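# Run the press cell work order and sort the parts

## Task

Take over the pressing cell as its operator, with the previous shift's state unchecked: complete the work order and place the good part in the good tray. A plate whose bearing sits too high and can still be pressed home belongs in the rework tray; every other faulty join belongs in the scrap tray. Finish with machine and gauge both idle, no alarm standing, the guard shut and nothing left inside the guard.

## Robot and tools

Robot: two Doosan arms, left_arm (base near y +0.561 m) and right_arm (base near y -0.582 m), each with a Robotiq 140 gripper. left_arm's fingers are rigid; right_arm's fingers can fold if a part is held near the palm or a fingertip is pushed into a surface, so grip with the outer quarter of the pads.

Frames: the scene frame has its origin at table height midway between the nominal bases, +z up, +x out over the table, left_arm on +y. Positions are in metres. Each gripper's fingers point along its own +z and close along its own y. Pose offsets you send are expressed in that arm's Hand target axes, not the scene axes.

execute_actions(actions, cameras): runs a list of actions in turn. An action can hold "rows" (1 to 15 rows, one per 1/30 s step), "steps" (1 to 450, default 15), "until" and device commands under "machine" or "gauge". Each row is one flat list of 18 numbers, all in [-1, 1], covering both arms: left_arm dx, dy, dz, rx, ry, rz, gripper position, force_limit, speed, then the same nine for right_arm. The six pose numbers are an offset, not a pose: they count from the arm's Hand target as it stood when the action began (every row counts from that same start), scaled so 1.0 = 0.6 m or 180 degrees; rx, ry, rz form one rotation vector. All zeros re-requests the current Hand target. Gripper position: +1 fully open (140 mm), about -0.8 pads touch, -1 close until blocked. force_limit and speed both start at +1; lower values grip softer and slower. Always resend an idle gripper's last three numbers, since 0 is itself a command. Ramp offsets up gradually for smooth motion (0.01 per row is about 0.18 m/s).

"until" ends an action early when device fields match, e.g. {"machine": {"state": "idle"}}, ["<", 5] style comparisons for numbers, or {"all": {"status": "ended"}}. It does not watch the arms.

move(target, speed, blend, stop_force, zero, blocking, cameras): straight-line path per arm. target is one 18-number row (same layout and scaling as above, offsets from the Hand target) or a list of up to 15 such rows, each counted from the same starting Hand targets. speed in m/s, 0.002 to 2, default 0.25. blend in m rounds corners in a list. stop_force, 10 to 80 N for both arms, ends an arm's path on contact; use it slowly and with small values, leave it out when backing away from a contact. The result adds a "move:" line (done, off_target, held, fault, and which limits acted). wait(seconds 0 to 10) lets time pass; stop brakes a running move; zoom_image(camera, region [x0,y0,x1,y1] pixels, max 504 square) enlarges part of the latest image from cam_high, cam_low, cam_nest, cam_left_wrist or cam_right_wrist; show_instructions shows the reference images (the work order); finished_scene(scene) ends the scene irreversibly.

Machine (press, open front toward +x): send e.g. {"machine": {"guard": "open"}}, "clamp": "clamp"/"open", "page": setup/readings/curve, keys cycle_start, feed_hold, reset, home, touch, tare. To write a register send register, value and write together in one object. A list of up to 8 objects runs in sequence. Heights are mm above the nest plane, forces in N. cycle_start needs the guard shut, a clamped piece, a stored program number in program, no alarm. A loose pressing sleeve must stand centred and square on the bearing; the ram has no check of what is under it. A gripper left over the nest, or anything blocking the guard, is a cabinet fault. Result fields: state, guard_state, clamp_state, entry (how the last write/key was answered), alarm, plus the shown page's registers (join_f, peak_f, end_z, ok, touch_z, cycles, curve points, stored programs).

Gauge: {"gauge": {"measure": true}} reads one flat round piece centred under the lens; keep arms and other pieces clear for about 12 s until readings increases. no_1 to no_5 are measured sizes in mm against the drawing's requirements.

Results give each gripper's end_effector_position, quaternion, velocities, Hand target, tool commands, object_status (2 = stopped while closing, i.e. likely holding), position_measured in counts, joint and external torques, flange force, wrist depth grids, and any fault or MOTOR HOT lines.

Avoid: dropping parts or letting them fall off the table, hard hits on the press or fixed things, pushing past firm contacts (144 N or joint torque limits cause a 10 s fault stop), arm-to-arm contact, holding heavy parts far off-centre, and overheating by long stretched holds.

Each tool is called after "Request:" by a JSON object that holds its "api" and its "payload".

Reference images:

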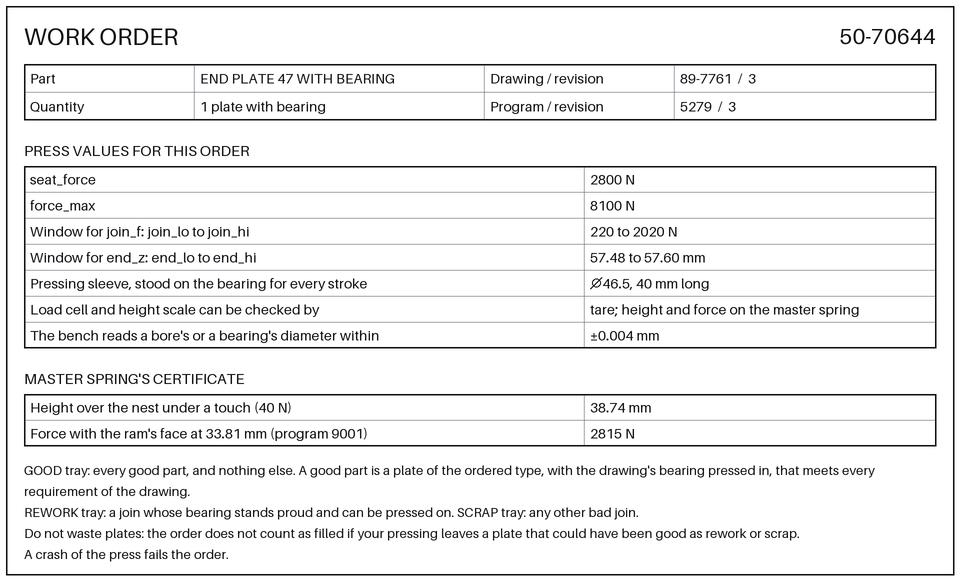

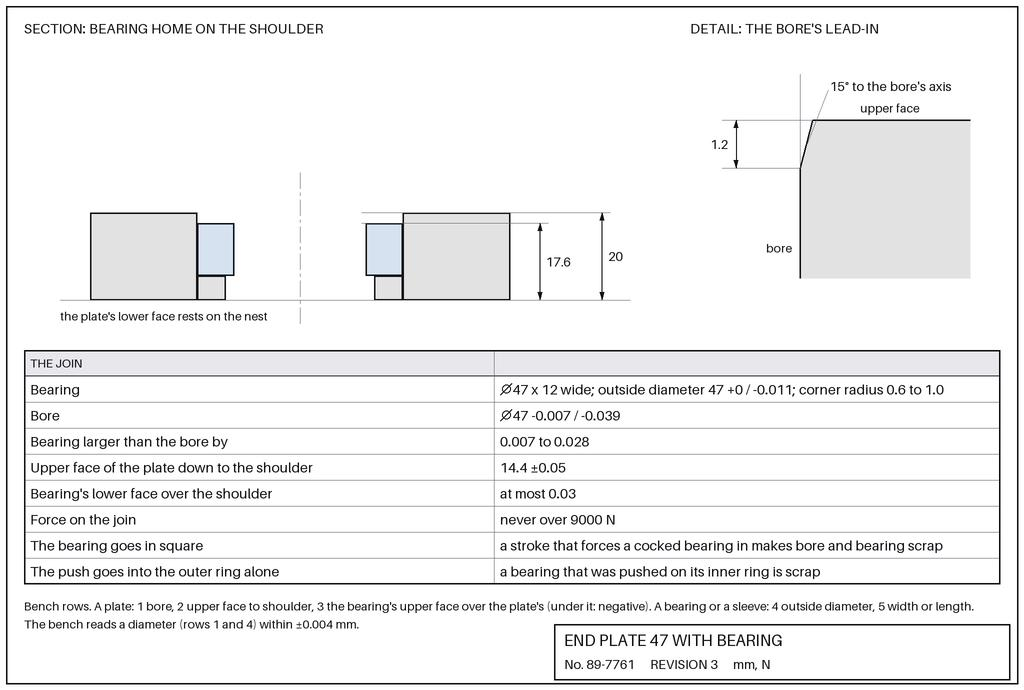

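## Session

Request:
{"api": "execute_actions", "payload": {"actions": []}}

Request:
{"api": "zoom_image", "payload": {"camera": "cam_high", "region": [340, 100, 660, 360]}}

Scene clock: 0.00 s.
left_arm: end_effector_position=(+0.4341, +0.5330, +0.5190) position_measured=3 object_status=3 end_effector_quat_wxyz=(-0.033, +0.999, -0.010, +0.019) | right_arm: end_effector_position=(+0.3606, -0.6054, +0.5190) position_measured=3 object_status=3 end_effector_quat_wxyz=(-0.033, +0.999, -0.004, +0.019)
Joint positions: left_arm=[-0.195 -0.211 1.886 0.073 1.442 1.383] | right_arm=[-0.195 -0.211 1.886 0.073 1.442 1.383]
Joint velocities: within noise
Joint torques (N m): no reading
External joint torques (N m): no reading
Flange force (N): no reading
Wrist depth (mm): cam_left_wrist=[1281 590 590 584 569 563 532 / 1377 626 619 622 549 592 567 / 1450 674 660 654 680 629 534 / 1490 136 695 689 682 154 116 / - 1542 1553 799 1500 1500 110 / 1738 1685 1647 592 1659 1610 1553 / - 444 465 488 1738 1711 1659] | cam_right_wrist=[519 - - - - - 1239 / 566 - 628 - - - 1239 / - - - 630 - - 1261 / - 136 1504 1363 1389 1389 122 / - 126 1504 876 1380 1483 105 / - 1690 - 586 607 1558 1547 / - 441 478 481 585 1665 1677]
Hand target: left_arm +0.4341, +0.5330, +0.5190; -0.033, +0.999, -0.010, +0.019 | right_arm +0.3606, -0.6054, +0.5190; -0.033, +0.999, -0.004, +0.019
Tool commands: left_gripper/position=+1.0 left_gripper/force_limit=+1.0 left_gripper/speed=+1.0 right_gripper/position=+1.0 right_gripper/force_limit=+1.0 right_gripper/speed=+1.0
machine.setup: program=+5279 ram_zero=+158.413 seat_force=+2800 force_max=+8100 join_lo=+220 join_hi=+2020 end_lo=+57.480 end_hi=+57.600 cell_gain=+0.475 cell_zero=+139 program_revision=+3 program_top=+57.600 stored1_number=+3202 stored1_revision=+4 stored2_number=+2284 stored2_revision=+2 stored3_number=+9001 stored3_revision=+1 stored4_number=+5666 stored4_revision=+6 stored5_number=+5279 stored5_revision=+3
machine: state=done guard_state=shut clamp_state=clamped guard_answer=taken clamp_answer=taken page=setup entry=no_entry entries=0 alarm=no_alarm queue=idle queue_left=0
gauge: message=nothing_yet readings=0 no_1=0.000 no_2=0.000 no_3=0.000 no_4=0.000 no_5=0.000

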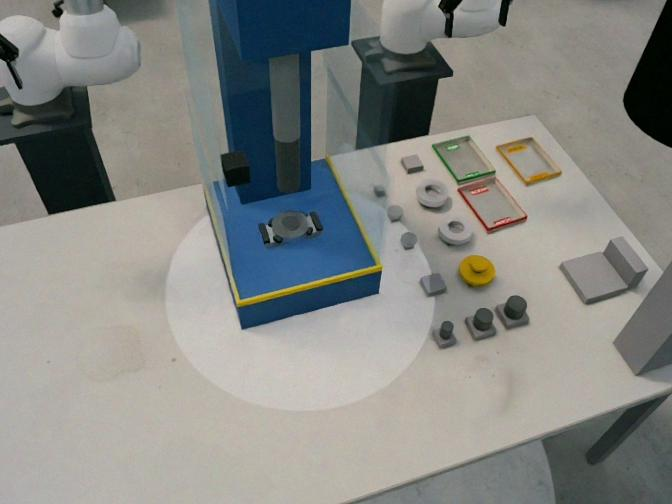

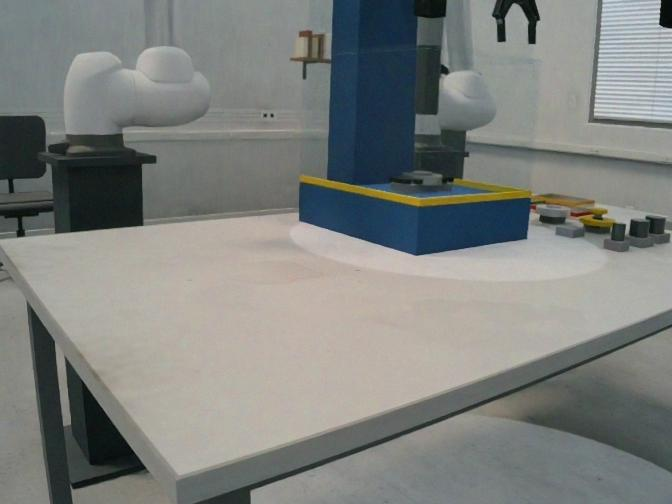

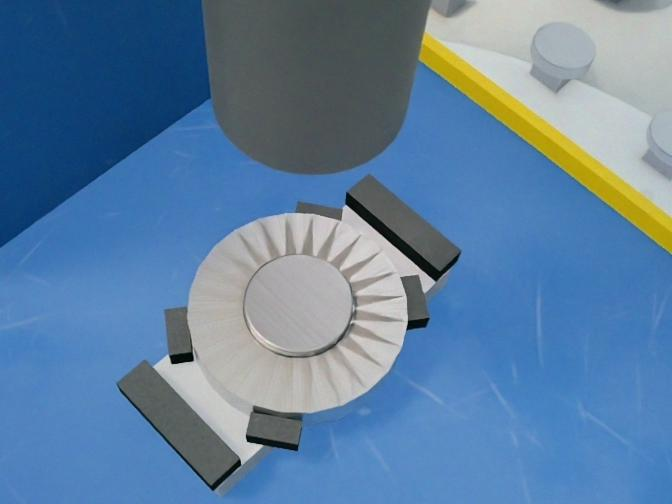

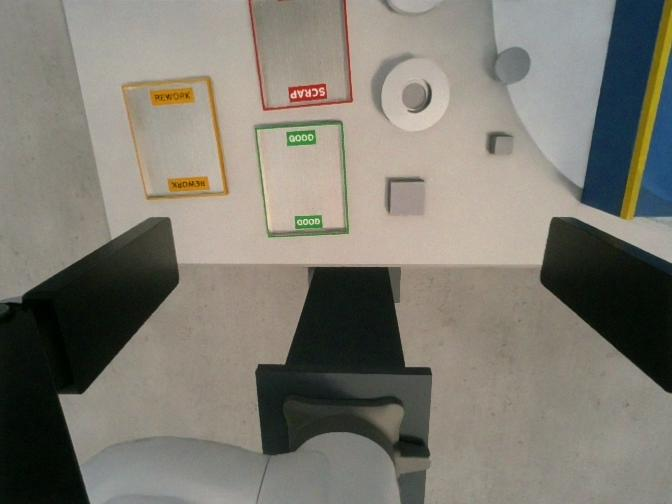

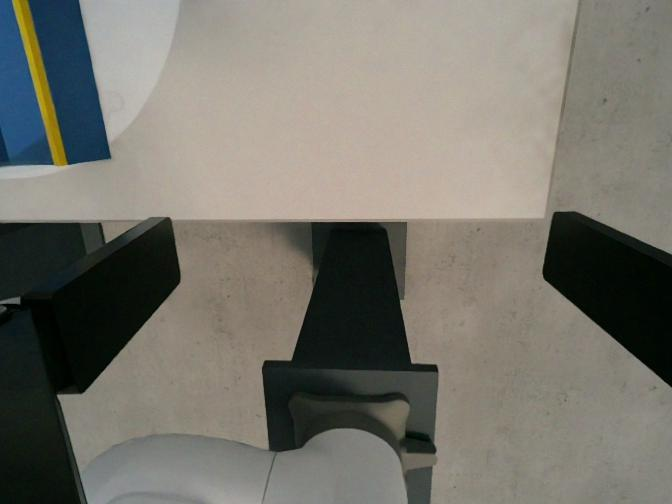

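Scaled by 1.575 from the camera's 672x504 image, which has a finer 960x720 frame.

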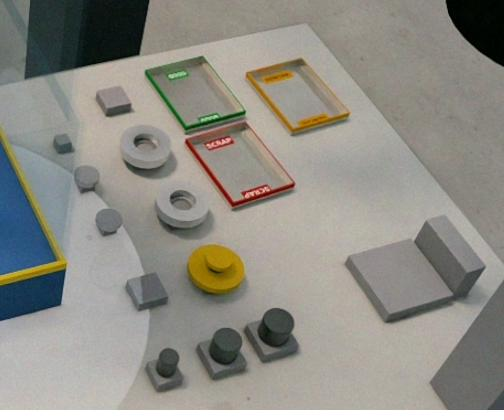

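Request:
{"api": "execute_actions", "payload": {"actions": [{"machine":{"page":"readings"},"steps":3},{"machine":{"page":"curve"},"steps":3}], "cameras": ["cam_nest"]}}

Request:
{"api": "zoom_image", "payload": {"camera": "cam_nest", "region": [150, 180, 450, 440]}}

Request:
{"api": "execute_actions", "payload": {"actions": [{"machine":{"page":"readings"},"steps":3}]}}

Scene clock: 1.17 s.
left_arm: end_effector_position=(+0.4341, +0.5330, +0.5190) position_measured=3 object_status=3 end_effector_quat_wxyz=(-0.033, +0.999, -0.010, +0.019) | right_arm: end_effector_position=(+0.3606, -0.6054, +0.5190) position_measured=3 object_status=3 end_effector_quat_wxyz=(-0.033, +0.999, -0.004, +0.019)
Joint positions: left_arm=[-0.195 -0.211 1.886 0.073 1.442 1.383] | right_arm=[-0.195 -0.211 1.886 0.073 1.442 1.383]
Joint torques (N m): left_arm=[1.01 -17.58 -44.32 4.61 -0.09 -0.09] | right_arm=[-0.75 -18.84 -42.01 4.76 0.36 0.61]
External joint torques (N m): left_arm=[-1.01 -2.69 2.08 -0.09 -0.04 0.08] | right_arm=[0.69 -1.2 0.05 -0.28 -0.49 -0.62]
External joint torques at the end of the 1st action: left_arm=[-0.87 -2.8 2.1 -0.04 -0.1 0.04] | right_arm=[0.77 -0.75 0.12 -0.31 -0.46 -0.64]
Flange force (N): left_arm=[-7.7 1.6 2.7] | right_arm=[-1.9 -0.4 0.8]
Flange force at the end of the 1st action (N): left_arm=[-7.8 1.4 2.8] | right_arm=[-1.2 -0.5 1.0]
Wrist depth (mm): cam_left_wrist=[1281 598 589 581 - 563 535 / 1344 624 619 607 576 593 514 / 1441 652 648 652 635 627 - / 1510 136 1521 678 676 154 121 / - 1542 1564 849 1500 1521 110 / 1724 1685 1647 587 1599 1587 1564 / - 445 457 490 1698 1685 1659] | cam_right_wrist=[- 601 - - - 556 1179 / - - - - - - 1268 / - - - - - - 1268 / - 135 1494 1192 1454 1389 122 / - 1536 1569 724 1525 1483 105 / - 1640 1717 589 591 1603 1558 / - 441 459 481 616 1704 -]
Hand target: left_arm +0.4341, +0.5330, +0.5190; -0.033, +0.999, -0.010, +0.019 | right_arm +0.3606, -0.6054, +0.5190; -0.033, +0.999, -0.004, +0.019
Tool commands: left_gripper/position=+1.0 left_gripper/force_limit=+1.0 left_gripper/speed=+1.0 right_gripper/position=+1.0 right_gripper/force_limit=+1.0 right_gripper/speed=+1.0
machine.curve: curve1_z=+71.200 curve1_f=+2 curve2_z=+69.257 curve2_f=+69 curve3_z=+67.314 curve3_f=+231 curve4_z=+65.371 curve4_f=+0 curve5_z=+63.429 curve5_f=+0 curve6_z=+61.486 curve6_f=+0 curve7_z=+59.543 curve7_f=+0 curve8_z=+57.600 curve8_f=+0
machine: state=done guard_state=shut clamp_state=clamped guard_answer=taken clamp_answer=taken page=curve entry=no_entry entries=0 alarm=no_alarm queue=done queue_left=0
gauge: message=nothing_yet readings=0 no_1=0.000 no_2=0.000 no_3=0.000 no_4=0.000 no_5=0.000
Images, in order (width x height): cam_nest 672x504.

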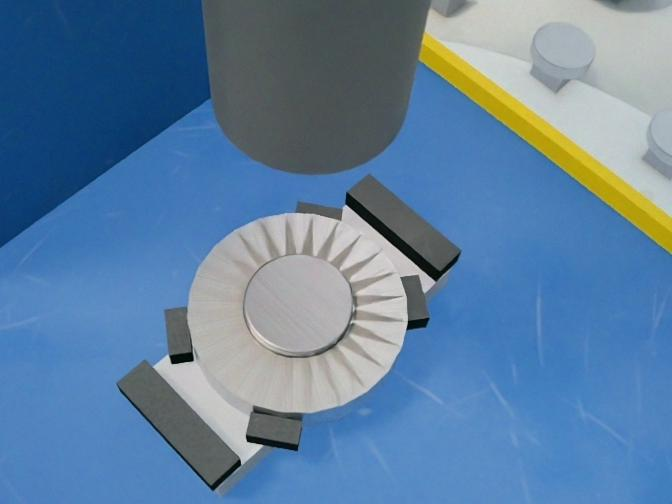

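Scaled by 1.680 from the camera's 672x504 image, which has a finer 960x720 frame.

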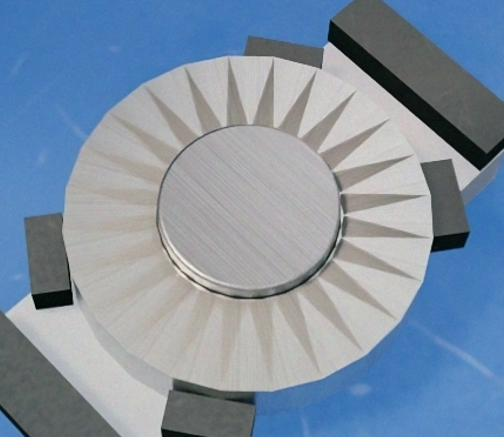

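Scene clock: 1.47 s.
left_arm: end_effector_position=(+0.4341, +0.5330, +0.5190) position_measured=3 object_status=3 end_effector_quat_wxyz=(-0.033, +0.999, -0.010, +0.019) | right_arm: end_effector_position=(+0.3606, -0.6054, +0.5190) position_measured=3 object_status=3 end_effector_quat_wxyz=(-0.033, +0.999, -0.004, +0.019)
Joint positions: left_arm=[-0.195 -0.211 1.886 0.073 1.442 1.383] | right_arm=[-0.195 -0.211 1.886 0.073 1.442 1.383]
Joint torques (N m): left_arm=[1.51 -17.36 -44.05 4.57 -0.03 -0.05] | right_arm=[-0.67 -19.1 -42 4.78 0.33 0.62]
External joint torques (N m): left_arm=[-1.58 -2.8 1.79 -0.05 -0.09 0.05] | right_arm=[0.6 -0.84 0.17 -0.31 -0.46 -0.62]
Flange force (N): left_arm=[-7.7 3.0 2.2] | right_arm=[-1.5 -0.1 1.0]
Wrist depth (mm): cam_left_wrist=[1288 598 584 582 573 564 564 / 1377 631 620 608 581 593 494 / 1450 664 652 642 631 - - / 1510 136 1480 680 676 143 122 / - 1542 1553 - 1531 1500 110 / 1724 1738 1659 586 1564 1576 1587 / - 445 456 488 1672 1685 1659] | cam_right_wrist=[- - - - - - 1192 / - - - - - - 1192 / 659 - 649 - - 628 1306 / - 135 1473 - 1464 1407 121 / - 135 1580 - 1494 1504 105 / - 1690 1704 589 589 1558 - / - 444 459 486 577 1652 -]
Hand target: left_arm +0.4341, +0.5330, +0.5190; -0.033, +0.999, -0.010, +0.019 | right_arm +0.3606, -0.6054, +0.5190; -0.033, +0.999, -0.004, +0.019
Tool commands: left_gripper/position=+1.0 left_gripper/force_limit=+1.0 left_gripper/speed=+1.0 right_gripper/position=+1.0 right_gripper/force_limit=+1.0 right_gripper/speed=+1.0
machine.readings: force=+0 touch_z=+0.000 join_f=+0 peak_f=+353 end_z=+65.682 ok=+0 pos_z=+161.587 cycles=+1
machine: state=done guard_state=shut clamp_state=clamped guard_answer=taken clamp_answer=taken page=readings entry=no_entry entries=0 alarm=no_alarm queue=done queue_left=0
gauge: message=nothing_yet readings=0 no_1=0.000 no_2=0.000 no_3=0.000 no_4=0.000 no_5=0.000

Request:
{"api": "execute_actions", "payload": {"actions": [{"machine":{"guard":"open"},"steps":1}]}}

Request:
{"api": "move", "payload": {"target": [0.2683,0.4105,0.4152,-0.2368,-0.2486,-0.4671,0.5,0,-0.5,0,0,0,0,0,0,1,1,1], "speed": 0.35, "cameras": ["cam_left_wrist","cam_nest","cam_high"]}}

Scene clock: 3.10 s.
left_arm: end_effector_position=(+0.4341, +0.5330, +0.5190) position_measured=3 object_status=3 end_effector_quat_wxyz=(-0.033, +0.999, -0.010, +0.019) | right_arm: end_effector_position=(+0.3606, -0.6054, +0.5190) position_measured=3 object_status=3 end_effector_quat_wxyz=(-0.033, +0.999, -0.004, +0.019)
Joint positions: left_arm=[-0.195 -0.211 1.886 0.073 1.442 1.383] | right_arm=[-0.195 -0.211 1.886 0.073 1.442 1.383]
Joint torques (N m): left_arm=[0.77 -17.33 -44.17 4.57 -0.05 -0.05] | right_arm=[-0.51 -18.99 -41.86 4.78 0.33 0.66]
External joint torques (N m): left_arm=[-0.85 -2.77 1.94 -0.06 -0.08 0.05] | right_arm=[0.36 -1.04 -0.21 -0.28 -0.47 -0.67]
Flange force (N): left_arm=[-7.6 1.3 2.5] | right_arm=[-1.4 0.5 0.3]
Wrist depth (mm): cam_left_wrist=[1273 600 602 592 564 559 533 / 1395 627 624 615 587 595 545 / 1431 646 648 662 629 629 535 / 1500 136 695 682 676 154 122 / - 1553 1564 855 1521 1521 110 / 1724 1698 1711 590 1622 1610 1553 / - 445 457 488 1698 1685 1647] | cam_right_wrist=[519 - 597 - - - - / 555 - - - - - 1225 / - 653 677 - - - 1283 / - 135 1464 1346 1354 144 122 / - 1615 1558 - 1504 1536 105 / - 1704 1665 591 1514 1665 1536 / - 440 453 481 645 1864 -]
Hand target: left_arm +0.4341, +0.5330, +0.5190; -0.033, +0.999, -0.010, +0.019 | right_arm +0.3606, -0.6054, +0.5190; -0.033, +0.999, -0.004, +0.019
Tool commands: left_gripper/position=+1.0 left_gripper/force_limit=+1.0 left_gripper/speed=+1.0 right_gripper/position=+1.0 right_gripper/force_limit=+1.0 right_gripper/speed=+1.0
machine.readings: force=+0 touch_z=+0.000 join_f=+0 peak_f=+353 end_z=+65.682 ok=+0 pos_z=+161.587 cycles=+1
machine: state=done guard_state=between clamp_state=clamped guard_answer=taken clamp_answer=taken page=readings entry=no_entry entries=0 alarm=no_alarm queue=running queue_left=0
gauge: message=nothing_yet readings=0 no_1=0.000 no_2=0.000 no_3=0.000 no_4=0.000 no_5=0.000

Scene clock: 6.27 s.
left_arm: end_effector_position=(+0.6001, +0.3004, +0.2602) position_measured=66 object_status=3 end_effector_quat_wxyz=(+0.311, +0.636, +0.635, -0.309) | right_arm: end_effector_position=(+0.3606, -0.6054, +0.5190) position_measured=3 object_status=3 end_effector_quat_wxyz=(-0.033, +0.999, -0.004, +0.019)
Joint positions: left_arm=[-0.052 0.374 2.032 -1.121 1.062 0.7] | right_arm=[-0.195 -0.211 1.886 0.073 1.442 1.383]
Joint torques (N m): left_arm=[0.82 -61.2 -27.49 -0.27 1.41 0.02] | right_arm=[-0.74 -19.6 -41.83 4.8 0.33 0.58]
External joint torques (N m): left_arm=[-0.82 -2.14 1.84 0.11 -0.05 -0.02] | right_arm=[0.69 -0.23 0.13 -0.34 -0.45 -0.59]
Flange force (N): left_arm=[-2.4 -6.2 -0.2] | right_arm=[-0.3 -0.3 1.1]
Wrist depth (mm): cam_left_wrist=[- - - - - 318 367 / 355 352 345 349 344 325 465 / 1009 368 417 395 419 586 633 / 932 114 529 465 - 139 808 / - 87 477 3318 2920 120 88 / - 322 2844 386 2639 - - / - - 488 369 2844 - -] | cam_right_wrist=[- - - - - - 1218 / - 601 - 607 - - 1225 / - - - - - - 1306 / 1338 135 1536 1416 1389 1407 122 / - 1525 1483 - 1398 - 105 / - 1665 1652 591 597 1913 1547 / - 443 459 477 640 1704 -]
Hand target: left_arm +0.6001, +0.3004, +0.2602; +0.311, +0.636, +0.635, -0.309 | right_arm +0.3606, -0.6054, +0.5190; -0.033, +0.999, -0.004, +0.019
Off the commanded pose: left_arm 0.000 m, 0 deg | right_arm 0.000 m, 0 deg.
machine.readings: force=+0 touch_z=+0.000 join_f=+0 peak_f=+353 end_z=+65.682 ok=+0 pos_z=+161.587 cycles=+1
machine: state=done guard_state=open clamp_state=clamped guard_answer=taken clamp_answer=taken page=readings entry=no_entry entries=0 alarm=no_alarm queue=done queue_left=0
gauge: message=nothing_yet readings=0 no_1=0.000 no_2=0.000 no_3=0.000 no_4=0.000 no_5=0.000
move: done
camera_calibration:
cam_left_wrist: T_world_to_cam=[[0.999778, 0.00596727, 0.0201977, -0.598935], [-0.0173113, -0.313345, 0.949481, -0.142175], [0.0119947, -0.949621, -0.313172, 0.50299], [0, 0, 0, 1]] pos_world=[0.590308, 0.436673, 0.304612]
Images, in order (width x height): cam_high 672x504, cam_nest 672x504, cam_left_wrist 672x504.

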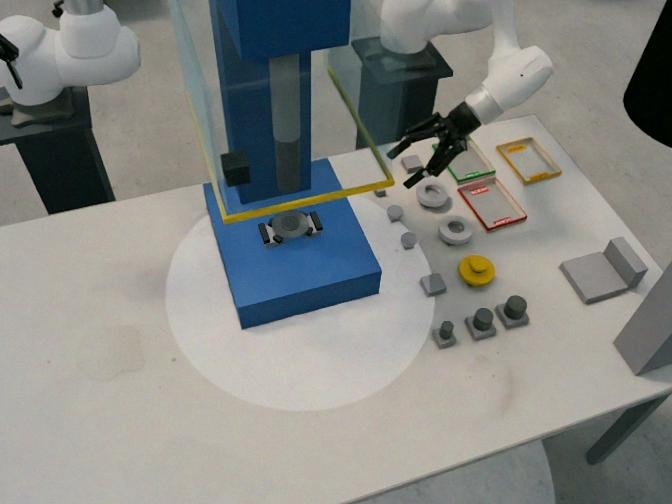

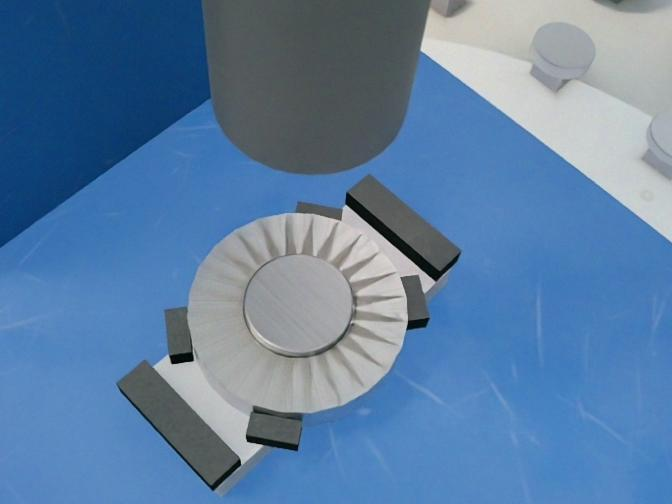

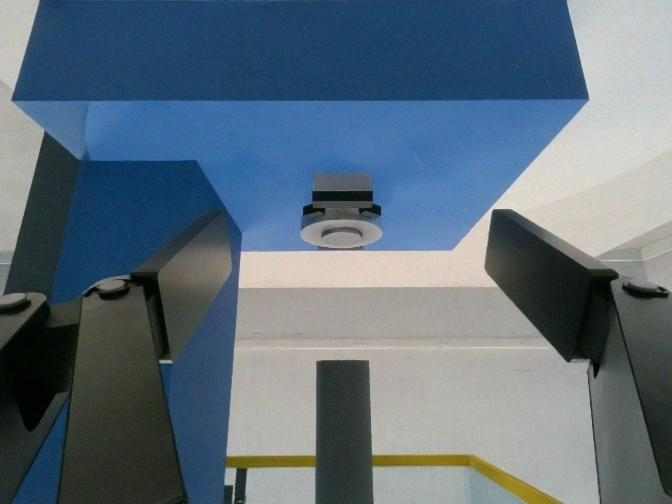

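Request:
{"api": "execute_actions", "payload": {"actions": [{"machine":{"clamp":"open"},"steps":1}]}}

Request:
{"api": "move", "payload": {"target": [[0.0348,0,0.0915,0,0,0,0.5,0,-0.5,0,0,0,0,0,0,1,1,1],[-0.1497,-0.0012,0.4143,0,0,0,0.5,0,-0.5,0,0,0,0,0,0,1,1,1],[-0.1497,-0.0012,0.4977,0,0,0,0.5,0,-0.5,0,0,0,0,0,0,1,1,1]], "speed": [0.2,0.15,0.06], "blend": [0.02,0.01,0], "cameras": ["cam_left_wrist","cam_nest"]}}

Request:
{"api": "execute_actions", "payload": {"actions": [{"rows":[[0,0,0,0,0,0,-1,0.1,-1,0,0,0,0,0,0,1,1,1]],"steps":45}]}}

Scene clock: 7.63 s.
left_arm: end_effector_position=(+0.6001, +0.3004, +0.2602) position_measured=66 object_status=3 end_effector_quat_wxyz=(+0.311, +0.636, +0.635, -0.309) | right_arm: end_effector_position=(+0.3606, -0.6054, +0.5190) position_measured=3 object_status=3 end_effector_quat_wxyz=(-0.033, +0.999, -0.004, +0.019)
Joint positions: left_arm=[-0.052 0.374 2.032 -1.121 1.062 0.7] | right_arm=[-0.195 -0.211 1.886 0.073 1.442 1.383]
Joint torques (N m): left_arm=[1.01 -61.26 -27.25 -0.19 1.51 -0.14] | right_arm=[-0.36 -19.33 -42.01 4.72 0.34 0.63]
External joint torques (N m): left_arm=[-1.09 -2.28 1.58 0.02 -0.15 0.14] | right_arm=[0.32 -0.61 0.25 -0.25 -0.46 -0.63]
Flange force (N): left_arm=[-2.6 -6.1 0.3] | right_arm=[-1.3 0.6 1.1]
Wrist depth (mm): cam_left_wrist=[- - 328 - - 328 371 / 345 331 339 327 336 327 462 / 995 371 390 390 394 455 631 / 940 114 158 463 - 136 890 / - 87 437 2808 2844 120 88 / - 320 - 390 3221 2959 - / - - 550 369 - - -] | cam_right_wrist=[528 - - - 522 - 1179 / 556 - - - 602 - 1239 / - - - - - - 1330 / - 136 1435 - 1398 1416 122 / - 135 1558 820 1454 1504 105 / - 1514 1802 589 596 1569 1558 / - 460 461 482 1665 1717 -]
Hand target: left_arm +0.6001, +0.3004, +0.2602; +0.311, +0.636, +0.635, -0.309 | right_arm +0.3606, -0.6054, +0.5190; -0.033, +0.999, -0.004, +0.019
Tool commands: left_gripper/position=+0.5 left_gripper/force_limit=+0.0 left_gripper/speed=-0.5 right_gripper/position=+1.0 right_gripper/force_limit=+1.0 right_gripper/speed=+1.0
Off the commanded pose: left_arm 0.000 m, 0 deg | right_arm 0.000 m, 0 deg.
machine.readings: force=+0 touch_z=+0.000 join_f=+0 peak_f=+353 end_z=+65.682 ok=+0 pos_z=+161.587 cycles=+1
machine: state=idle guard_state=open clamp_state=between guard_answer=taken clamp_answer=taken page=readings entry=no_entry entries=0 alarm=no_alarm queue=running queue_left=0
gauge: message=nothing_yet readings=0 no_1=0.000 no_2=0.000 no_3=0.000 no_4=0.000 no_5=0.000

Scene clock: 10.63 s.
left_arm: end_effector_position=(+0.5999, +0.0099, +0.1470) position_measured=66 object_status=3 end_effector_quat_wxyz=(+0.311, +0.636, +0.635, -0.309) | right_arm: end_effector_position=(+0.3606, -0.6054, +0.5190) position_measured=3 object_status=3 end_effector_quat_wxyz=(-0.033, +0.999, -0.004, +0.019)
Joint positions: left_arm=[-0.496 0.603 1.938 -1.52 0.763 0.776] | right_arm=[-0.195 -0.211 1.886 0.073 1.442 1.383]
Joint torques (N m): left_arm=[0.1 -78.07 -22.65 -0.9 1.54 -0.24] | right_arm=[-0.19 -18.84 -41.83 4.76 0.32 0.61]
External joint torques (N m): left_arm=[0.13 -2.53 1.28 -0.02 -0.05 0.24] | right_arm=[-0.03 -0.98 0 -0.29 -0.44 -0.61]
Flange force (N): left_arm=[-0.7 -4.9 -3.7] | right_arm=[-1.7 1.3 0.6]
Wrist depth (mm): cam_left_wrist=[106 106 72 72 72 94 107 / 134 134 97 83 99 135 135 / 181 181 120 112 115 183 184 / 192 114 138 138 139 139 258 / - 87 2704 2920 2772 120 88 / - - 2959 - - 2639 - / - - 2704 2639 2704 - -] | cam_right_wrist=[522 - - - 575 - 1192 / 538 621 673 - - - 1246 / - - - - - - 1354 / 1298 135 1464 1690 - 1380 122 / - 135 - - 1322 1389 105 / - 1731 1731 596 606 - - / - 442 460 479 1615 1690 -]
Hand target: left_arm +0.5998, +0.0099, +0.1470; +0.311, +0.636, +0.635, -0.309 | right_arm +0.3606, -0.6054, +0.5190; -0.033, +0.999, -0.004, +0.019
Off the commanded pose: left_arm 0.000 m, 0 deg | right_arm 0.000 m, 0 deg.
machine.readings: force=+0 touch_z=+0.000 join_f=+0 peak_f=+353 end_z=+65.682 ok=+0 pos_z=+161.587 cycles=+1
machine: state=idle guard_state=open clamp_state=open guard_answer=taken clamp_answer=taken page=readings entry=no_entry entries=0 alarm=no_alarm queue=done queue_left=0
gauge: message=nothing_yet readings=0 no_1=0.000 no_2=0.000 no_3=0.000 no_4=0.000 no_5=0.000
move: done
camera_calibration:
cam_left_wrist: T_world_to_cam=[[0.999778, 0.00596727, 0.0201977, -0.594616], [-0.0173113, -0.313345, 0.949481, -0.125726], [0.0119947, -0.949621, -0.313172, 0.191677], [0, 0, 0, 1]] pos_world=[0.590008, 0.146173, 0.191412]
Images, in order (width x height): cam_nest 672x504, cam_left_wrist 672x504.

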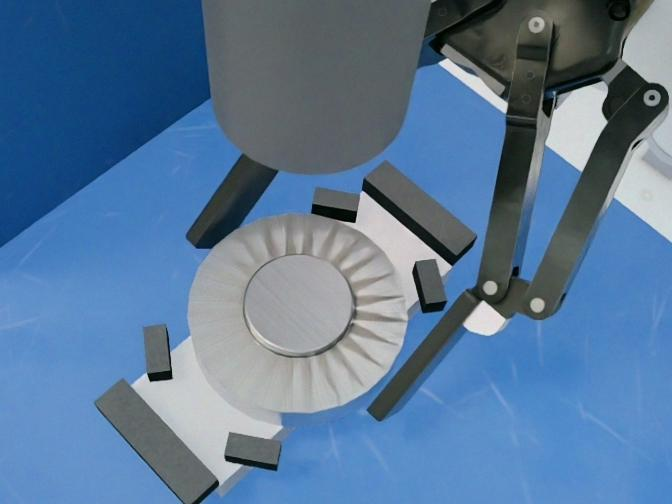

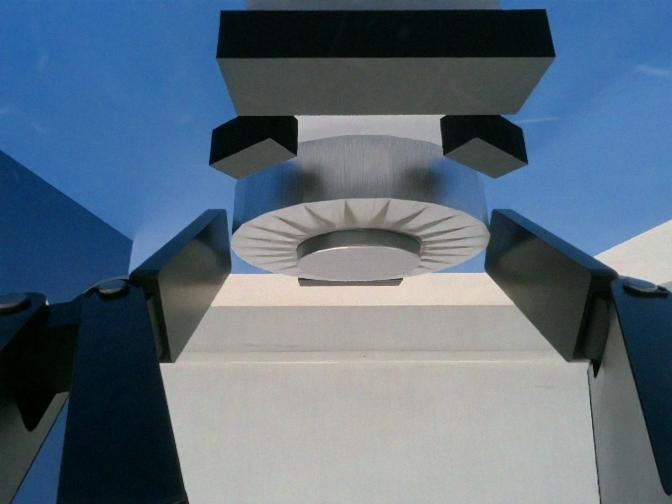

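Scene clock: 12.33 s.
left_arm: end_effector_position=(+0.5999, +0.0098, +0.1470) position_measured=86 object_status=2 end_effector_quat_wxyz=(+0.311, +0.636, +0.635, -0.309) | right_arm: end_effector_position=(+0.3606, -0.6054, +0.5190) position_measured=3 object_status=3 end_effector_quat_wxyz=(-0.033, +0.999, -0.004, +0.019)
Joint positions: left_arm=[-0.496 0.603 1.938 -1.52 0.763 0.776] | right_arm=[-0.195 -0.211 1.886 0.073 1.442 1.383]
Joint torques (N m): left_arm=[-0.95 -69.27 -20.85 -0.2 -0.8 0.23] | right_arm=[-0.84 -18.97 -41.88 4.74 0.33 0.65]
External joint torques (N m): left_arm=[1.03 -11.78 -0.74 -0.75 2.29 -0.23] | right_arm=[0.76 -0.82 0.22 -0.29 -0.45 -0.65]
Flange force (N): left_arm=[-8.8 -8.0 -15.4] | right_arm=[-1.5 -0.4 1.1]
Wrist depth (mm): cam_left_wrist=[106 106 72 72 72 94 107 / 133 134 97 83 99 135 135 / 183 181 121 112 115 183 184 / 202 231 138 138 139 136 259 / - 77 2546 2959 2808 110 88 / - 61 - 2671 2355 - - / - - - 2808 2920 - -] | cam_right_wrist=[568 - - 578 - - 1179 / - - - 614 - - 1261 / - - - 630 - 634 1275 / - 136 1454 1558 1425 1363 122 / - 1569 1580 - 1536 1504 105 / - 1717 1627 582 594 1525 1525 / - 441 456 481 647 - -]
Hand target: left_arm +0.5998, +0.0099, +0.1470; +0.311, +0.636, +0.635, -0.309 | right_arm +0.3606, -0.6054, +0.5190; -0.033, +0.999, -0.004, +0.019
Off the commanded pose: left_arm 0.000 m, 0 deg | right_arm 0.000 m, 0 deg.
machine.readings: force=+0 touch_z=+0.000 join_f=+0 peak_f=+353 end_z=+65.682 ok=+0 pos_z=+161.587 cycles=+1
machine: state=idle guard_state=open clamp_state=open guard_answer=taken clamp_answer=taken page=readings entry=no_entry entries=0 alarm=no_alarm queue=done queue_left=0
gauge: message=nothing_yet readings=0 no_1=0.000 no_2=0.000 no_3=0.000 no_4=0.000 no_5=0.000

Request:
{"api": "move", "payload": {"target": [[-0.0433,0,-0.0338,0,0,0,-1,0.1,-1,0,0,0,0,0,0,1,1,1],[0.177,0.0002,-0.3698,0,0,0,-1,0.1,-1,0,0,0,0,0,0,1,1,1],[0.5453,0.2002,-0.9495,-0.394,0,-0.308,-1,0.1,-1,0,0,0,0,0,0,1,1,1],[0.8115,0.5252,-0.9108,-0.394,0,-0.308,-1,0.1,-1,0,0,0,0,0,0,1,1,1],[0.8667,0.5252,-0.8678,-0.394,0,-0.308,-1,0.1,-1,0,0,0,0,0,0,1,1,1]], "speed": [0.06,0.2,0.28,0.2,0.08], "blend": [0.005,0.02,0.04,0.01,0], "cameras": ["cam_left_wrist"]}}

Request:
{"api": "move", "payload": {"target": [0.0145,0,0.0113,0,0,0,-1,0.1,-1,0,0,0,0,0,0,1,1,1], "speed": 0.005, "stop_force": 10}}

Scene clock: 19.67 s.
left_arm: end_effector_position=(+0.9151, +0.7405, +0.0592) position_measured=86 object_status=2 end_effector_quat_wxyz=(+0.440, +0.000, +0.898, +0.000) | right_arm: end_effector_position=(+0.3606, -0.6054, +0.5190) position_measured=3 object_status=3 end_effector_quat_wxyz=(-0.033, +0.999, -0.004, +0.019)
Joint positions: left_arm=[0.219 0.744 1.916 -2.743 0.449 1.341] | right_arm=[-0.195 -0.211 1.886 0.073 1.442 1.383]
Joint torques (N m): left_arm=[0.83 -91.49 -23.69 -2.21 3.37 -0.03] | right_arm=[-0.54 -19.15 -41.94 4.8 0.38 0.66]
External joint torques (N m): left_arm=[-0.98 0.89 3.51 0.14 -1.28 0.03] | right_arm=[0.58 -0.94 0.05 -0.32 -0.5 -0.66]
Flange force (N): left_arm=[2.1 -2.7 -4.1] | right_arm=[-1.5 0.0 0.9]
Wrist depth (mm): cam_left_wrist=[120 120 98 98 98 99 98 / 152 152 113 119 113 114 120 / 206 205 135 113 116 154 135 / 320 263 138 136 139 136 131 / - 77 1273 330 306 110 88 / - 61 - 309 320 - - / - - - 298 - - -] | cam_right_wrist=[536 - - - - - 1185 / - - - - - - 1298 / - 630 724 - - - 1330 / - 135 1425 1640 1444 - 122 / - 118 1525 710 1494 1464 105 / - 1773 1704 582 597 1558 1558 / - 441 457 477 593 1896 -]
Hand target: left_arm +0.9151, +0.7404, +0.0592; +0.440, +0.000, +0.898, +0.000 | right_arm +0.3606, -0.6054, +0.5190; -0.033, +0.999, -0.004, +0.019
Off the commanded pose: left_arm 0.000 m, 0 deg | right_arm 0.000 m, 0 deg.
machine.readings: force=+0 touch_z=+0.000 join_f=+0 peak_f=+353 end_z=+65.682 ok=+0 pos_z=+161.587 cycles=+1
machine: state=idle guard_state=open clamp_state=open guard_answer=taken clamp_answer=taken page=readings entry=no_entry entries=0 alarm=no_alarm queue=done queue_left=0
gauge: message=nothing_yet readings=0 no_1=0.000 no_2=0.000 no_3=0.000 no_4=0.000 no_5=0.000
move: done
camera_calibration:
cam_left_wrist: T_world_to_cam=[[-0.00649507, 0.999833, 0.0170706, -0.727398], [0.310035, -0.0142163, 0.950619, -0.329061], [0.950703, 0.0114668, -0.309891, -0.716754], [0, 0, 0, 1]] pos_world=[0.778716, 0.730818, 0.103113]
Images, in order (width x height): cam_left_wrist 672x504.

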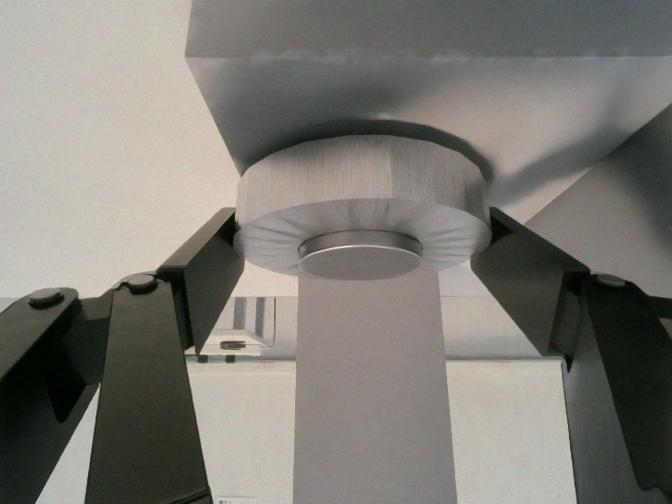

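Scene clock: 21.63 s.
left_arm: end_effector_position=(+0.9153, +0.7404, +0.0526) position_measured=86 object_status=2 end_effector_quat_wxyz=(+0.440, +0.000, +0.898, +0.000) | right_arm: end_effector_position=(+0.3606, -0.6054, +0.5190) position_measured=3 object_status=3 end_effector_quat_wxyz=(-0.033, +0.999, -0.004, +0.019)
Joint positions: left_arm=[0.219 0.755 1.915 -2.75 0.458 1.35] | right_arm=[-0.195 -0.211 1.886 0.073 1.442 1.383]
Joint torques (N m): left_arm=[0.03 -80.82 -20.11 -2.05 0.86 -0.32] | right_arm=[-0.44 -19.45 -41.92 4.75 0.38 0.74]
External joint torques (N m): left_arm=[-0.16 -10.15 0.24 0.02 1.24 0.32] | right_arm=[0.36 -0.58 -0.03 -0.27 -0.51 -0.74]
Flange force (N): left_arm=[-4.7 -3.0 -16.1] | right_arm=[-0.9 0.7 0.8]
Wrist depth (mm): cam_left_wrist=[117 112 97 96 97 99 97 / 142 141 103 98 103 109 104 / 193 192 128 113 116 141 131 / 301 246 138 135 139 136 131 / - 77 1319 - 331 110 88 / - 61 - 308 318 - - / - - - 289 - - -] | cam_right_wrist=[575 - - - - - 1179 / 574 - - - - - 1275 / - - - - 690 - 1268 / - 136 1473 1314 1416 1380 121 / - 126 1558 - 1592 1494 105 / - 1717 1652 578 606 1627 1569 / - 441 457 478 643 1665 1652]
Hand target: left_arm +0.9152, +0.7404, +0.0525; +0.440, +0.000, +0.898, +0.000 (not the last commanded pose) | right_arm +0.3606, -0.6054, +0.5190; -0.033, +0.999, -0.004, +0.019
Off the commanded pose: left_arm 0.004 m, 0 deg | right_arm 0.000 m, 0 deg.
machine.readings: force=+0 touch_z=+0.000 join_f=+0 peak_f=+353 end_z=+65.682 ok=+0 pos_z=+161.587 cycles=+1
machine: state=idle guard_state=open clamp_state=open guard_answer=taken clamp_answer=taken page=readings entry=no_entry entries=0 alarm=no_alarm queue=done queue_left=0
gauge: message=nothing_yet readings=0 no_1=0.000 no_2=0.000 no_3=0.000 no_4=0.000 no_5=0.000
move: contact (left_arm)

Request:
{"api": "execute_actions", "payload": {"actions": [{"rows":[[0,0,0,0,0,0,0.5,0,-1,0,0,0,0,0,0,1,1,1]],"steps":35}]}}

Request:
{"api": "move", "payload": {"target": [[0,0,-0.1,0,0,0,0.5,0,-1,0,0,0,0,0,0,1,1,1],[0,-0.03,-0.5,0,0,0,0.5,0,-1,0,0,0,0,0,0,1,1,1]], "speed": [0.08,0.25], "blend": [0.02,0]}}

Request:
{"api": "execute_actions", "payload": {"actions": [{"gauge":{"measure":true},"machine":{"tare":true},"steps":400,"until":{"gauge":{"readings":[">=",1]}}}], "cameras": ["cam_left_wrist"]}}

Scene clock: 23.73 s.
left_arm: end_effector_position=(+0.9152, +0.7404, +0.0525) position_measured=66 object_status=3 end_effector_quat_wxyz=(+0.440, +0.000, +0.898, +0.000) | right_arm: end_effector_position=(+0.3606, -0.6054, +0.5190) position_measured=3 object_status=3 end_effector_quat_wxyz=(-0.033, +0.999, -0.004, +0.019)
Joint positions: left_arm=[0.219 0.755 1.915 -2.75 0.458 1.35] | right_arm=[-0.195 -0.211 1.886 0.073 1.442 1.383]
Joint torques (N m): left_arm=[0.91 -89.83 -21.23 -2.09 2.16 0.02] | right_arm=[-0.65 -19.38 -41.85 4.74 0.34 0.68]
External joint torques (N m): left_arm=[-0.93 -1.62 1.25 0.04 -0.05 -0.02] | right_arm=[0.52 -0.6 -0.1 -0.26 -0.47 -0.69]
Flange force (N): left_arm=[-0.2 -2.2 -4.3] | right_arm=[-0.8 0.3 0.6]
Wrist depth (mm): cam_left_wrist=[117 112 97 96 97 99 97 / 141 141 103 98 103 109 104 / 192 192 130 112 116 141 131 / 298 114 153 135 139 138 131 / - 88 1327 - - 120 88 / - 2212 2355 - - - - / - - - 294 - - -] | cam_right_wrist=[531 - - - - - 1172 / 537 - - - 593 - 1225 / - - - - - - 1268 / 1322 136 1592 1398 1346 - 122 / - 118 1569 - 1494 1504 105 / - 1759 1603 599 1536 1592 1536 / - 442 451 480 1615 1665 1640]
Hand target: left_arm +0.9152, +0.7404, +0.0525; +0.440, +0.000, +0.898, +0.000 | right_arm +0.3606, -0.6054, +0.5190; -0.033, +0.999, -0.004, +0.019
Off the commanded pose: left_arm 0.000 m, 0 deg | right_arm 0.000 m, 0 deg.
machine.readings: force=+0 touch_z=+0.000 join_f=+0 peak_f=+353 end_z=+65.682 ok=+0 pos_z=+161.587 cycles=+1
machine: state=idle guard_state=open clamp_state=open guard_answer=taken clamp_answer=taken page=readings entry=no_entry entries=0 alarm=no_alarm queue=done queue_left=0
gauge: message=nothing_yet readings=0 no_1=0.000 no_2=0.000 no_3=0.000 no_4=0.000 no_5=0.000

Scene clock: 26.07 s.
left_arm: end_effector_position=(+0.6782, +0.7223, +0.2364) position_measured=66 object_status=3 end_effector_quat_wxyz=(+0.440, +0.000, +0.898, +0.000) | right_arm: end_effector_position=(+0.3606, -0.6054, +0.5190) position_measured=3 object_status=3 end_effector_quat_wxyz=(-0.033, +0.999, -0.004, +0.019)
Joint positions: left_arm=[0.293 0.226 2.331 -2.488 0.379 1.133] | right_arm=[-0.195 -0.211 1.886 0.073 1.442 1.383]
Joint torques (N m): left_arm=[0.9 -44.33 -24.61 -2.38 2.04 -0.25] | right_arm=[-0.48 -19.08 -41.93 4.79 0.36 0.66]
External joint torques (N m): left_arm=[-0.97 -2.09 1.34 0.13 -0.09 0.25] | right_arm=[0.37 -0.9 0.04 -0.32 -0.49 -0.67]
Flange force (N): left_arm=[0.0 0.0 0.0] | right_arm=[-1.5 0.5 0.8]
Wrist depth (mm): cam_left_wrist=[322 322 319 338 338 356 1288 / 355 425 426 393 382 406 1564 / 505 502 576 452 449 1973 2086 / 2737 110 159 600 - 139 3000 / - 87 1856 - - 120 88 / - 2281 - 530 2959 2461 - / - - 2704 - - - -] | cam_right_wrist=[- - - - - - 1192 / - - - - - - 1232 / - 701 - - - - 1290 / - 135 1435 - 1338 1407 121 / - 1558 - - 1547 - 105 / - 1731 1787 586 596 1665 1569 / - 442 458 480 1717 1677 1690]
Hand target: left_arm +0.6782, +0.7223, +0.2364; +0.440, +0.000, +0.898, +0.000 | right_arm +0.3606, -0.6054, +0.5190; -0.033, +0.999, -0.004, +0.019
Off the commanded pose: left_arm 0.000 m, 0 deg | right_arm 0.000 m, 0 deg.
machine.readings: force=+0 touch_z=+0.000 join_f=+0 peak_f=+353 end_z=+65.682 ok=+0 pos_z=+161.587 cycles=+1
machine: state=idle guard_state=open clamp_state=open guard_answer=taken clamp_answer=taken page=readings entry=no_entry entries=0 alarm=no_alarm queue=done queue_left=0
gauge: message=nothing_yet readings=0 no_1=0.000 no_2=0.000 no_3=0.000 no_4=0.000 no_5=0.000
move: done

Scene clock: 38.30 s.
left_arm: end_effector_position=(+0.6782, +0.7223, +0.2364) position_measured=66 object_status=3 end_effector_quat_wxyz=(+0.440, +0.000, +0.898, +0.000) | right_arm: end_effector_position=(+0.3606, -0.6054, +0.5190) position_measured=3 object_status=3 end_effector_quat_wxyz=(-0.033, +0.999, -0.004, +0.019)
Joint positions: left_arm=[0.293 0.226 2.331 -2.488 0.379 1.133] | right_arm=[-0.195 -0.211 1.886 0.073 1.442 1.383]
Joint torques (N m): left_arm=[1.15 -44 -24.82 -2.27 2.05 -0.09] | right_arm=[-0.93 -18.85 -41.97 4.78 0.34 0.61]
External joint torques (N m): left_arm=[-1.15 -2.69 1.49 0.02 -0.1 0.09] | right_arm=[0.93 -1.11 0.23 -0.32 -0.46 -0.61]
Flange force (N): left_arm=[0.0 0.0 0.0] | right_arm=[-1.9 -0.9 1.1]
Wrist depth (mm): cam_left_wrist=[322 336 336 357 337 338 353 / 425 425 424 394 387 401 1564 / 474 505 542 505 461 2147 2168 / - 114 158 - - 139 2844 / - 87 1872 - 2772 120 88 / - - - 2882 2671 - - / - - 2772 2168 - - -] | cam_right_wrist=[- - - - - - 1160 / - - - - - - 1246 / - - - - - - 1275 / - 135 1494 1275 1363 1407 122 / - 1536 1558 805 1494 1504 105 / - - 1627 589 602 1592 - / - 442 453 485 630 - -]
Hand target: left_arm +0.6782, +0.7223, +0.2364; +0.440, +0.000, +0.898, +0.000 | right_arm +0.3606, -0.6054, +0.5190; -0.033, +0.999, -0.004, +0.019
Tool commands: left_gripper/position=+0.5 left_gripper/force_limit=+0.0 left_gripper/speed=-1.0 right_gripper/position=+1.0 right_gripper/force_limit=+1.0 right_gripper/speed=+1.0
Off the commanded pose: left_arm 0.000 m, 0 deg | right_arm 0.000 m, 0 deg.
machine.readings: force=+0 touch_z=+0.000 join_f=+0 peak_f=+353 end_z=+65.682 ok=+0 pos_z=+161.587 cycles=+1
machine: state=idle guard_state=open clamp_state=open guard_answer=taken clamp_answer=taken page=readings entry=taken entries=1 alarm=no_alarm queue=done queue_left=0
gauge: message=measure_taken readings=1 no_1=0.000 no_2=0.000 no_3=5.682 no_4=0.000 no_5=0.000
camera_calibration:
cam_left_wrist: T_world_to_cam=[[-0.00627966, 0.999834, 0.0171037, -0.713791], [0.309732, -0.0143181, 0.950716, -0.424114], [0.950803, 0.0112677, -0.30959, -0.436406], [0, 0, 0, 1]] pos_world=[0.541815, 0.712517, 0.280313]
Images, in order (width x height): cam_left_wrist 672x504.

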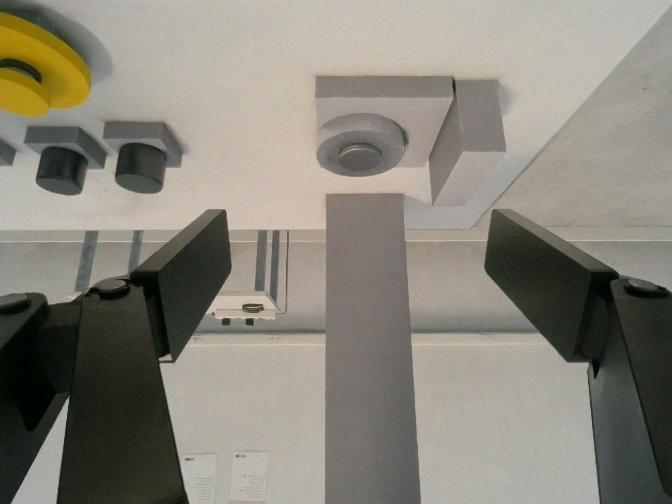

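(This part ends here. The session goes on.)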